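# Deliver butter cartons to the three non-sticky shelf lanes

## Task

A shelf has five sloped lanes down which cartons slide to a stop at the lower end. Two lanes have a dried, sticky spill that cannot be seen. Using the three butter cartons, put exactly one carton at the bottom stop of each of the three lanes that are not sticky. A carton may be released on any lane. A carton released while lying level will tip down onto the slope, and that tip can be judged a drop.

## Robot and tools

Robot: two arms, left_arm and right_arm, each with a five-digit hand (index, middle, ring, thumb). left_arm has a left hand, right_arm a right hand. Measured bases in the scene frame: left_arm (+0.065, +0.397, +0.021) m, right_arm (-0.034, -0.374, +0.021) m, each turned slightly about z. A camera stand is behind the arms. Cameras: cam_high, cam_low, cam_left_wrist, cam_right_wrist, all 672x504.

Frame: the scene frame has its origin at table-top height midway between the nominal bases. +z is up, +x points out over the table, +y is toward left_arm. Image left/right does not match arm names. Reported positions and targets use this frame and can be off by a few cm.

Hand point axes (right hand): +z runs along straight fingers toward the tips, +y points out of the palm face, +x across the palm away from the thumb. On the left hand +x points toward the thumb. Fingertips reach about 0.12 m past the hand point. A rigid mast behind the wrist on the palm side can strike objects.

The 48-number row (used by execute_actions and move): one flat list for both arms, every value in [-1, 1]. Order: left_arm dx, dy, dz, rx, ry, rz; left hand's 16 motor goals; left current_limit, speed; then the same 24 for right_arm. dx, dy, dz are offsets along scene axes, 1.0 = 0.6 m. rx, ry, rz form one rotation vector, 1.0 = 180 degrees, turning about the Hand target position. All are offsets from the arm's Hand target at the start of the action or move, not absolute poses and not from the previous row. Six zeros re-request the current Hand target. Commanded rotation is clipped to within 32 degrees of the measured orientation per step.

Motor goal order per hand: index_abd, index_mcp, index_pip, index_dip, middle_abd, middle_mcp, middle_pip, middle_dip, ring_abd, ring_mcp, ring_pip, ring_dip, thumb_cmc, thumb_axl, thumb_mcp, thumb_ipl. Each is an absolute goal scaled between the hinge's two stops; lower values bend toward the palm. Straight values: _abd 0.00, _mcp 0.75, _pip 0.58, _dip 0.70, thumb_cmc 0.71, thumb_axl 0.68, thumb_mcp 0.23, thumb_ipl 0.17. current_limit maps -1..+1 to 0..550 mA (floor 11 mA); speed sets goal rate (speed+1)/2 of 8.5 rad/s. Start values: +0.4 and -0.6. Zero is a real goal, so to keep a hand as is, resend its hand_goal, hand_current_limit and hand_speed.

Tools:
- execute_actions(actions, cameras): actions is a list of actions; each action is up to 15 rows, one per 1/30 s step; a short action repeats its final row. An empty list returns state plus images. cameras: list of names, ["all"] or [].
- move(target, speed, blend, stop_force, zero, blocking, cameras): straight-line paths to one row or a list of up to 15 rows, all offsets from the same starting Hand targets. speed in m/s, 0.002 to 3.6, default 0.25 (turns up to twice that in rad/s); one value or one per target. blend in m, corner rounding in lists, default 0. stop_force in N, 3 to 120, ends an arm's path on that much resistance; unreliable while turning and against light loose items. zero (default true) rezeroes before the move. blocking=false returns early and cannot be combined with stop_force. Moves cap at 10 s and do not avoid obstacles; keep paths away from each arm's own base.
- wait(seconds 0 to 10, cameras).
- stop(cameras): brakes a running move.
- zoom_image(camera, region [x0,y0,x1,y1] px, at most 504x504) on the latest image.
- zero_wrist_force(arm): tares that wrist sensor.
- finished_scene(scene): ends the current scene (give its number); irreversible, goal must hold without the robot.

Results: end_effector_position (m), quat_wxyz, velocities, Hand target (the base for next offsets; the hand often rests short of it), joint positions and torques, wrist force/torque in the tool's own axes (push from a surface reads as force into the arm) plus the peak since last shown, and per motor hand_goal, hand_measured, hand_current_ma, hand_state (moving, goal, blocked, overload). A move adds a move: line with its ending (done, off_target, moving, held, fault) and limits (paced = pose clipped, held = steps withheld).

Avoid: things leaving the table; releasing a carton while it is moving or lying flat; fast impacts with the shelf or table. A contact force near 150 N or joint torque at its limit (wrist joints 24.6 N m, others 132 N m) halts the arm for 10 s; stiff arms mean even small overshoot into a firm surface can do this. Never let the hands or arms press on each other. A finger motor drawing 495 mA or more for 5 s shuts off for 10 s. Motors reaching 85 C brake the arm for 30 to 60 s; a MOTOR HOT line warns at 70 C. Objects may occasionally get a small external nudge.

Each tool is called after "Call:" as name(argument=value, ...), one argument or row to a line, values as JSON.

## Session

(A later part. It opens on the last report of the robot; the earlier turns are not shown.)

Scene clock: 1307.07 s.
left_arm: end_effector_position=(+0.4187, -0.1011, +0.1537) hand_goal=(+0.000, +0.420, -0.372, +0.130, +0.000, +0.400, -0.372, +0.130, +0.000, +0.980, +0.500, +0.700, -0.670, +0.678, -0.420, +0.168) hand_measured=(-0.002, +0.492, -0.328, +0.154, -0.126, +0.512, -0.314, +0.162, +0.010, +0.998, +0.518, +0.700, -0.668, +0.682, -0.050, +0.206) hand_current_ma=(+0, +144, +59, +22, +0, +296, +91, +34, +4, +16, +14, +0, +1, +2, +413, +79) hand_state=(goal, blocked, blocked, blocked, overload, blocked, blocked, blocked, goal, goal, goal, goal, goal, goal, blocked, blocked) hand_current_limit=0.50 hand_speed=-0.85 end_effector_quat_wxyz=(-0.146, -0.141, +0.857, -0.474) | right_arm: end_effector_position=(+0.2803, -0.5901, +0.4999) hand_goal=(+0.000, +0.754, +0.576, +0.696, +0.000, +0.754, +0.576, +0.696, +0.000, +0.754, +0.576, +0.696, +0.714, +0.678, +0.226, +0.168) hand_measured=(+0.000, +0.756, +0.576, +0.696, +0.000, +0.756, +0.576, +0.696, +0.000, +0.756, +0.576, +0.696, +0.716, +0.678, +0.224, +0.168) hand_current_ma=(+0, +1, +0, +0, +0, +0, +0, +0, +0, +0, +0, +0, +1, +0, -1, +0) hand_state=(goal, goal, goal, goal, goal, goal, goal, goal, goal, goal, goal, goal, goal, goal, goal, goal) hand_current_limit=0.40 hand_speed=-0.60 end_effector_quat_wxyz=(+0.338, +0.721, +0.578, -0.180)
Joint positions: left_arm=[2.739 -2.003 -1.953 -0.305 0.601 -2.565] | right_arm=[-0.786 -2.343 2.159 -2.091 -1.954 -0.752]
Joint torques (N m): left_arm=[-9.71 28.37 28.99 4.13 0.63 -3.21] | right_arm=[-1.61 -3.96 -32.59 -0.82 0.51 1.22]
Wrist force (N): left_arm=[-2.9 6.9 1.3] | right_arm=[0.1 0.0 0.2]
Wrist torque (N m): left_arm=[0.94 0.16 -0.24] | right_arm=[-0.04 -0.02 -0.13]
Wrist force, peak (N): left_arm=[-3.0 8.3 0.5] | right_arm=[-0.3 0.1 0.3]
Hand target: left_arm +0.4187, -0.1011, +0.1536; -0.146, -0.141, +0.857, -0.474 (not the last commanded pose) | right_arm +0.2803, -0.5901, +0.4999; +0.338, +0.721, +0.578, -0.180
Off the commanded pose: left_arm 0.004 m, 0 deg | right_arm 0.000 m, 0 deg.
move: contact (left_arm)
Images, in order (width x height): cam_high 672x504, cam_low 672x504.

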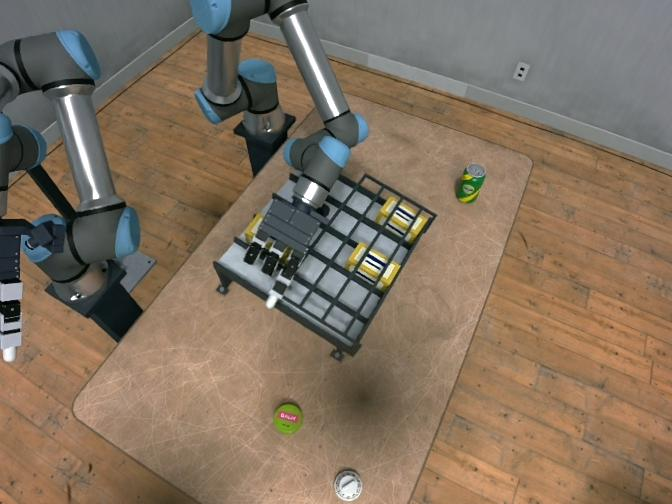

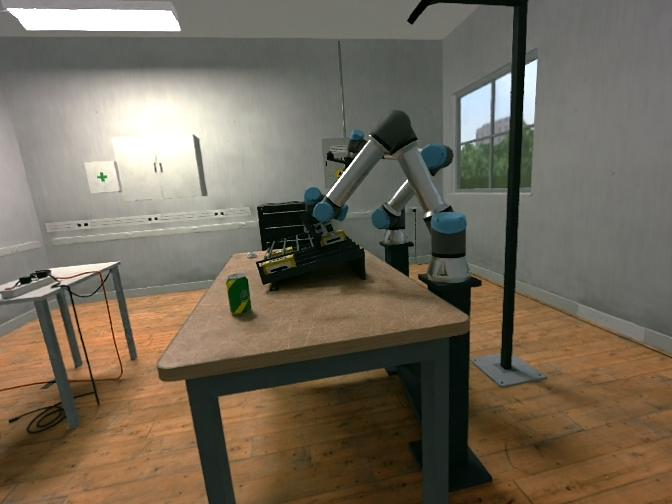

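Call:
move(
  target=[0,0,0.003,0,0,0, 0,0.42,-0.372,0.13,0,0.40,-0.372,0.13,0,1.0,0.95,0.95,-0.67,0.677,-0.42,0.168,0.5,-0.85, 0,0,0,0,0,0, 0,0.754,0.576,0.696,0,0.754,0.576,0.696,0,0.754,0.576,0.696,0.714,0.678,0.226,0.168,0.4,-0.6],
  speed=0.03,
)

Call:
move(
  target=[0,0,-0.0167,0,0,0, 0,0.42,-0.372,0.13,0,0.40,-0.372,0.13,0,1.0,0.95,0.95,-0.67,0.677,-0.42,0.168,0.5,-0.85, 0,0,0,0,0,0, 0,0.754,0.576,0.696,0,0.754,0.576,0.696,0,0.754,0.576,0.696,0.714,0.678,0.226,0.168,0.4,-0.6],
  speed=0.02,
  stop_force=6,
  cameras=["cam_high","cam_low"],
)

Call:
zoom_image(
  camera="cam_low",
  region=[305, 205, 365, 265],
)

Call:
zoom_image(
  camera="cam_high",
  region=[235, 190, 305, 260],
)

Scene clock: 1320.63 s.
left_arm: end_effector_position=(+0.4187, -0.1011, +0.1555) hand_goal=(+0.000, +0.420, -0.372, +0.130, +0.000, +0.400, -0.372, +0.130, +0.000, +1.000, +0.950, +0.950, -0.670, +0.678, -0.420, +0.168) hand_measured=(-0.002, +0.492, -0.328, +0.154, -0.126, +0.512, -0.314, +0.162, +0.002, +0.992, +0.942, +0.946, -0.668, +0.682, -0.050, +0.206) hand_current_ma=(+0, +144, +59, +22, +0, +296, +92, +36, +0, -4, -4, -1, +1, +2, +413, +79) hand_state=(goal, blocked, blocked, blocked, overload, blocked, blocked, blocked, goal, goal, goal, goal, goal, goal, blocked, blocked) hand_current_limit=0.50 hand_speed=-0.85 end_effector_quat_wxyz=(-0.146, -0.141, +0.857, -0.474) | right_arm: end_effector_position=(+0.2803, -0.5901, +0.4999) hand_goal=(+0.000, +0.754, +0.576, +0.696, +0.000, +0.754, +0.576, +0.696, +0.000, +0.754, +0.576, +0.696, +0.714, +0.678, +0.226, +0.168) hand_measured=(+0.000, +0.756, +0.576, +0.696, +0.000, +0.756, +0.576, +0.696, +0.000, +0.756, +0.576, +0.696, +0.716, +0.678, +0.224, +0.168) hand_current_ma=(+0, +1, +0, +0, +0, +0, +0, +0, +0, +0, +0, +0, +1, +0, -1, +0) hand_state=(goal, goal, goal, goal, goal, goal, goal, goal, goal, goal, goal, goal, goal, goal, goal, goal) hand_current_limit=0.40 hand_speed=-0.60 end_effector_quat_wxyz=(+0.338, +0.721, +0.578, -0.180)
Joint positions: left_arm=[2.739 -2 -1.952 -0.309 0.601 -2.565] | right_arm=[-0.786 -2.343 2.159 -2.091 -1.954 -0.752]
Joint torques (N m): left_arm=[-10.19 33.49 26.46 4.07 -0.47 -2.26] | right_arm=[-1.99 -3.48 -33.07 -0.67 0.36 1.27]
Wrist force (N): left_arm=[-3.0 7.6 1.1] | right_arm=[-0.2 0.1 -0.1]
Wrist torque (N m): left_arm=[0.87 0.12 -0.35] | right_arm=[0.00 0.02 -0.15]
Wrist force, peak (N): left_arm=[-2.7 8.3 1.3] | right_arm=[-0.1 0.3 0.2]
Hand target: left_arm +0.4187, -0.1011, +0.1554; -0.146, -0.141, +0.857, -0.474 | right_arm +0.2803, -0.5901, +0.4999; +0.338, +0.721, +0.578, -0.180
Off the commanded pose: left_arm 0.000 m, 0 deg | right_arm 0.000 m, 0 deg.
move: done

Scene clock: 1321.80 s.
left_arm: end_effector_position=(+0.4188, -0.1011, +0.1523) hand_goal=(+0.000, +0.420, -0.372, +0.130, +0.000, +0.400, -0.372, +0.130, +0.000, +1.000, +0.950, +0.950, -0.670, +0.678, -0.420, +0.168) hand_measured=(-0.002, +0.490, -0.328, +0.150, -0.128, +0.512, -0.314, +0.150, +0.002, +0.992, +0.942, +0.946, -0.664, +0.682, -0.050, +0.208) hand_current_ma=(+0, +137, +57, +16, +0, +296, +92, +16, +0, -4, -4, -1, +2, +2, +413, +82) hand_state=(goal, blocked, blocked, goal, overload, blocked, blocked, goal, goal, goal, goal, goal, goal, goal, blocked, blocked) hand_current_limit=0.50 hand_speed=-0.85 end_effector_quat_wxyz=(-0.146, -0.141, +0.857, -0.474) | right_arm: end_effector_position=(+0.2803, -0.5901, +0.4999) hand_goal=(+0.000, +0.754, +0.576, +0.696, +0.000, +0.754, +0.576, +0.696, +0.000, +0.754, +0.576, +0.696, +0.714, +0.678, +0.226, +0.168) hand_measured=(+0.000, +0.756, +0.576, +0.696, +0.000, +0.756, +0.576, +0.696, +0.000, +0.756, +0.576, +0.696, +0.716, +0.678, +0.224, +0.168) hand_current_ma=(+0, +1, +0, +0, +0, +0, +0, +0, +0, +0, +0, +0, +1, +0, -1, +0) hand_state=(goal, goal, goal, goal, goal, goal, goal, goal, goal, goal, goal, goal, goal, goal, goal, goal) hand_current_limit=0.40 hand_speed=-0.60 end_effector_quat_wxyz=(+0.338, +0.721, +0.578, -0.180)
Joint positions: left_arm=[2.739 -2.006 -1.954 -0.301 0.601 -2.565] | right_arm=[-0.786 -2.343 2.159 -2.091 -1.954 -0.752]
Joint torques (N m): left_arm=[-10.28 37.76 28.93 4.07 -0.73 -0.57] | right_arm=[-1.95 -4.69 -32.62 -0.75 0.43 1.31]
Wrist force (N): left_arm=[-2.1 5.4 0.4] | right_arm=[-0.1 0.3 -0.2]
Wrist torque (N m): left_arm=[0.80 0.06 -0.25] | right_arm=[0.03 0.01 -0.14]
Wrist force, peak (N): left_arm=[-2.6 8.1 1.2] | right_arm=[-0.1 0.3 -0.2]
Hand target: left_arm +0.4188, -0.1011, +0.1523; -0.146, -0.141, +0.857, -0.474 (not the last commanded pose) | right_arm +0.2803, -0.5901, +0.4999; +0.338, +0.721, +0.578, -0.180
Off the commanded pose: left_arm 0.007 m, 0 deg | right_arm 0.000 m, 0 deg.
move: contact (left_arm)
Images, in order (width x height): cam_high 672x504, cam_low 672x504.

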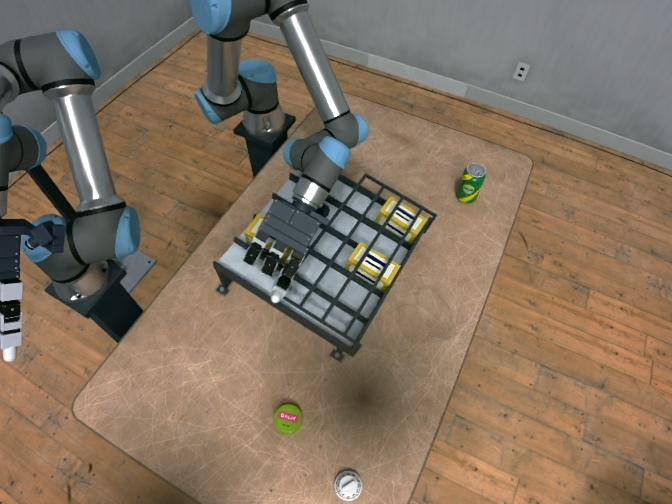

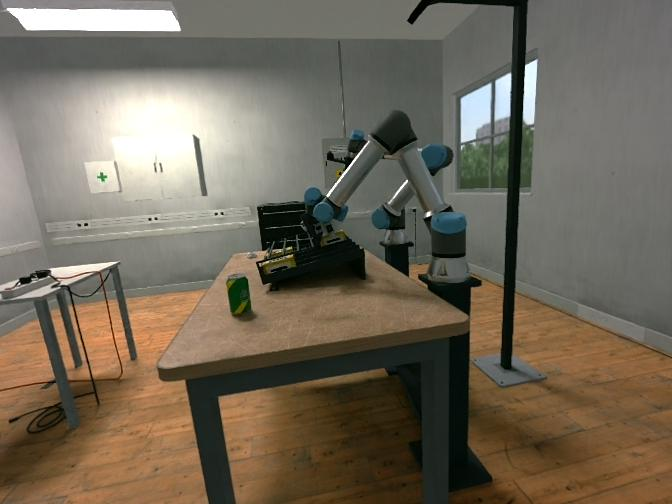

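Scaled by 8.400.

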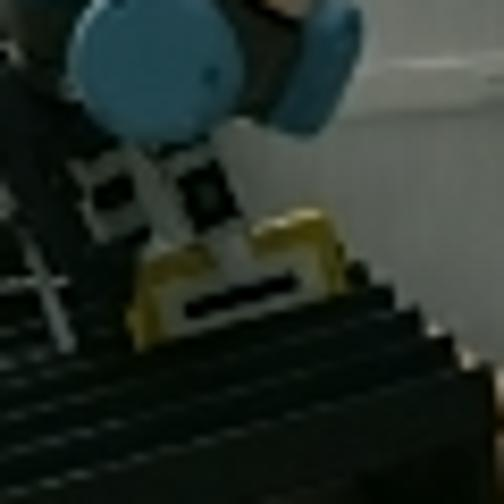

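Scaled by 7.200.

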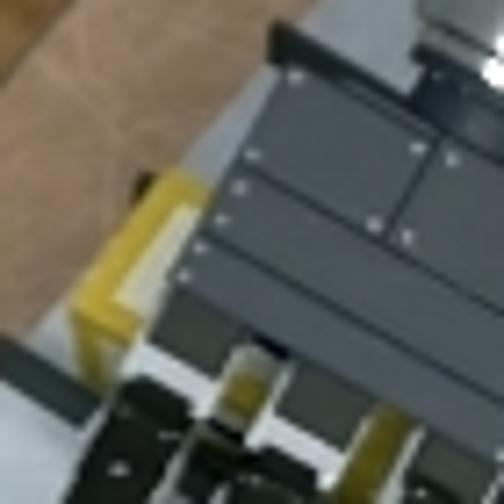

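Call:
move(
  target=[0,0,0,0,0,0, 0,0.65,-0.372,0.13,0,0.65,-0.372,0.13,0,1.0,0.95,0.95,-0.67,0.677,0.05,0.168,0.4,-0.93, 0,0,0,0,0,0, 0,0.754,0.576,0.696,0,0.754,0.576,0.696,0,0.754,0.576,0.696,0.714,0.678,0.226,0.168,0.4,-0.6],
  speed=0.03,
  cameras=["cam_high","cam_low"],
)

Call:
zoom_image(
  camera="cam_low",
  region=[275, 205, 365, 295],
)

Call:
zoom_image(
  camera="cam_high",
  region=[235, 190, 335, 290],
)

Scene clock: 1334.27 s.
left_arm: end_effector_position=(+0.4188, -0.1011, +0.1523) hand_goal=(+0.000, +0.650, -0.372, +0.130, +0.000, +0.650, -0.372, +0.130, +0.000, +1.000, +0.950, +0.950, -0.670, +0.678, +0.050, +0.168) hand_measured=(-0.002, +0.636, -0.368, +0.134, -0.152, +0.638, -0.368, +0.134, +0.002, +0.992, +0.942, +0.946, -0.672, +0.680, +0.046, +0.170) hand_current_ma=(+0, -9, +1, +1, +0, -8, +1, +1, +0, -4, -4, -1, -1, +0, -2, +1) hand_state=(goal, goal, goal, goal, overload, goal, goal, goal, goal, goal, goal, goal, goal, goal, goal, goal) hand_current_limit=0.40 hand_speed=-0.93 end_effector_quat_wxyz=(-0.146, -0.141, +0.857, -0.474) | right_arm: end_effector_position=(+0.2803, -0.5901, +0.4999) hand_goal=(+0.000, +0.754, +0.576, +0.696, +0.000, +0.754, +0.576, +0.696, +0.000, +0.754, +0.576, +0.696, +0.714, +0.678, +0.226, +0.168) hand_measured=(+0.000, +0.756, +0.576, +0.696, +0.000, +0.756, +0.576, +0.696, +0.000, +0.756, +0.576, +0.696, +0.716, +0.678, +0.224, +0.168) hand_current_ma=(+0, +1, +0, +0, +0, +0, +0, +0, +0, +0, +0, +0, +1, +0, -1, +0) hand_state=(goal, goal, goal, goal, goal, goal, goal, goal, goal, goal, goal, goal, goal, goal, goal, goal) hand_current_limit=0.40 hand_speed=-0.60 end_effector_quat_wxyz=(+0.338, +0.721, +0.578, -0.180)
Joint positions: left_arm=[2.739 -2.006 -1.954 -0.301 0.601 -2.565] | right_arm=[-0.786 -2.343 2.159 -2.091 -1.954 -0.752]
Joint torques (N m): left_arm=[-9.92 36.82 25.77 3.67 -0.58 -0.76] | right_arm=[-2.24 -3.75 -31.81 -0.67 0.35 1.29]
Wrist force (N): left_arm=[-1.0 3.7 -2.0] | right_arm=[-0.2 -0.1 0.1]
Wrist torque (N m): left_arm=[0.62 0.03 -0.40] | right_arm=[-0.03 0.01 -0.15]
Wrist force, peak (N): left_arm=[-2.3 6.2 0.6] | right_arm=[-0.2 0.3 0.2]
Hand target: left_arm +0.4188, -0.1011, +0.1523; -0.146, -0.141, +0.857, -0.474 | right_arm +0.2803, -0.5901, +0.4999; +0.338, +0.721, +0.578, -0.180
Off the commanded pose: left_arm 0.000 m, 0 deg | right_arm 0.000 m, 0 deg.
move: done
Images, in order (width x height): cam_high 672x504, cam_low 672x504.

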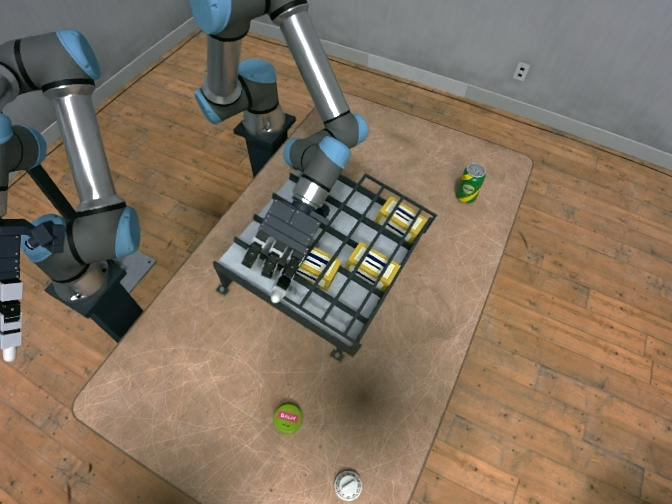

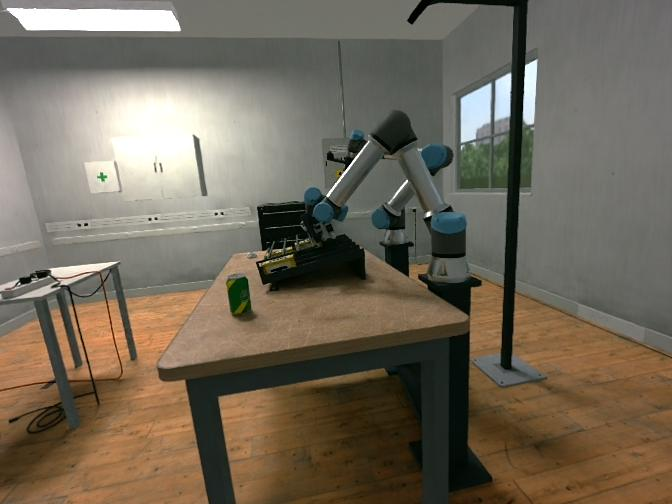

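Scaled by 5.600.

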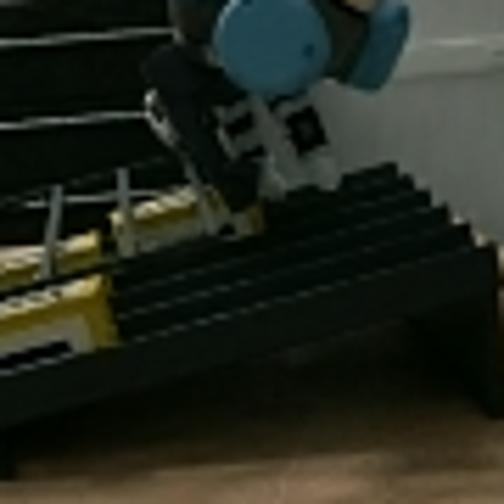

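Scaled by 5.040.

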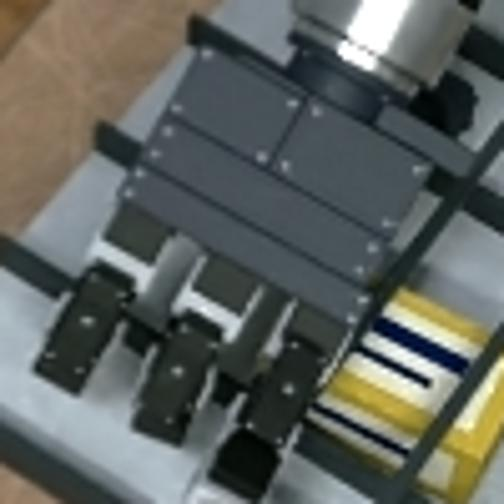

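Call:
wait(
  seconds=1.5,
  cameras=["cam_high","cam_low"],
)

Call:
zoom_image(
  camera="cam_high",
  region=[270, 190, 400, 320],
)

Scene clock: 1342.43 s.
left_arm: end_effector_position=(+0.4188, -0.1011, +0.1523) hand_goal=(+0.000, +0.650, -0.372, +0.130, +0.000, +0.650, -0.372, +0.130, +0.000, +1.000, +0.950, +0.950, -0.670, +0.678, +0.050, +0.168) hand_measured=(-0.002, +0.636, -0.368, +0.134, -0.152, +0.638, -0.368, +0.134, +0.002, +0.992, +0.942, +0.946, -0.672, +0.680, +0.046, +0.170) hand_current_ma=(+0, -9, +1, +1, +0, -8, +1, +1, +0, -4, -4, -1, -1, +0, -2, +1) hand_state=(goal, goal, goal, goal, overload, goal, goal, goal, goal, goal, goal, goal, goal, goal, goal, goal) hand_current_limit=0.40 hand_speed=-0.93 end_effector_quat_wxyz=(-0.146, -0.141, +0.857, -0.474) | right_arm: end_effector_position=(+0.2803, -0.5901, +0.4999) hand_goal=(+0.000, +0.754, +0.576, +0.696, +0.000, +0.754, +0.576, +0.696, +0.000, +0.754, +0.576, +0.696, +0.714, +0.678, +0.226, +0.168) hand_measured=(+0.000, +0.756, +0.576, +0.696, +0.000, +0.756, +0.576, +0.696, +0.000, +0.756, +0.576, +0.696, +0.716, +0.678, +0.224, +0.168) hand_current_ma=(+0, +1, +0, +0, +0, +0, +0, +0, +0, +0, +0, +0, +1, +0, -1, +0) hand_state=(goal, goal, goal, goal, goal, goal, goal, goal, goal, goal, goal, goal, goal, goal, goal, goal) hand_current_limit=0.40 hand_speed=-0.60 end_effector_quat_wxyz=(+0.338, +0.721, +0.578, -0.180)
Joint positions: left_arm=[2.739 -2.006 -1.954 -0.301 0.601 -2.565] | right_arm=[-0.786 -2.343 2.159 -2.091 -1.954 -0.752]
Joint torques (N m): left_arm=[-9.46 35.8 12.3 1.36 -0.6 -0.83] | right_arm=[-1.12 -4.42 -32.41 -0.7 0.28 1.22]
Wrist force (N): left_arm=[-1.0 3.5 -2.0] | right_arm=[0.0 0.2 -0.1]
Wrist torque (N m): left_arm=[0.60 0.03 -0.39] | right_arm=[0.01 -0.01 -0.13]
Wrist force, peak (N): left_arm=[-1.0 3.8 -2.0] | right_arm=[-0.2 0.4 0.2]
Hand target: left_arm +0.4188, -0.1011, +0.1523; -0.146, -0.141, +0.857, -0.474 | right_arm +0.2803, -0.5901, +0.4999; +0.338, +0.721, +0.578, -0.180
Off the commanded pose: left_arm 0.000 m, 0 deg | right_arm 0.000 m, 0 deg.
wait: 1.50 s; at rest from the start
Images, in order (width x height): cam_high 672x504, cam_low 672x504.

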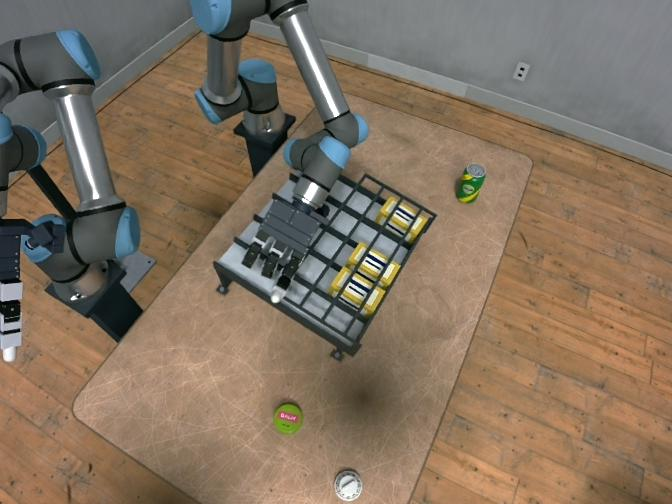

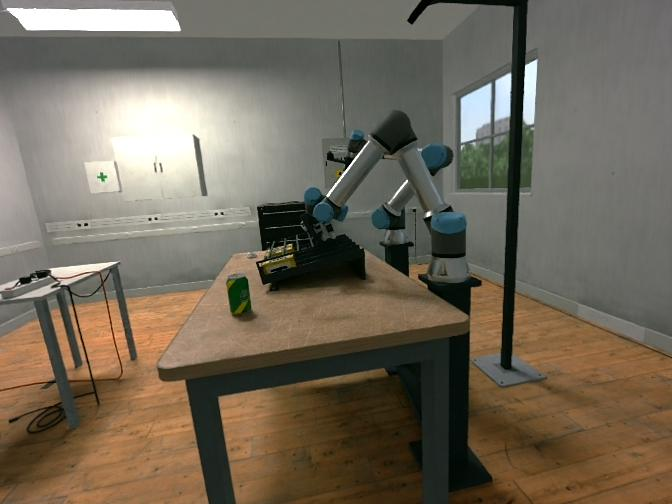

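Scaled by 3.877.

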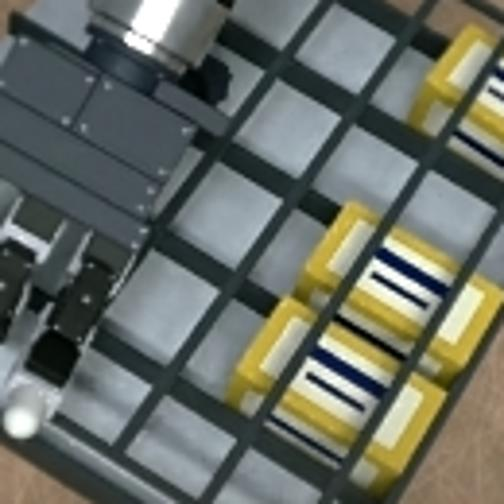

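Call:
finished_scene(
  scene=3,
)

The scene is finished: the task was done.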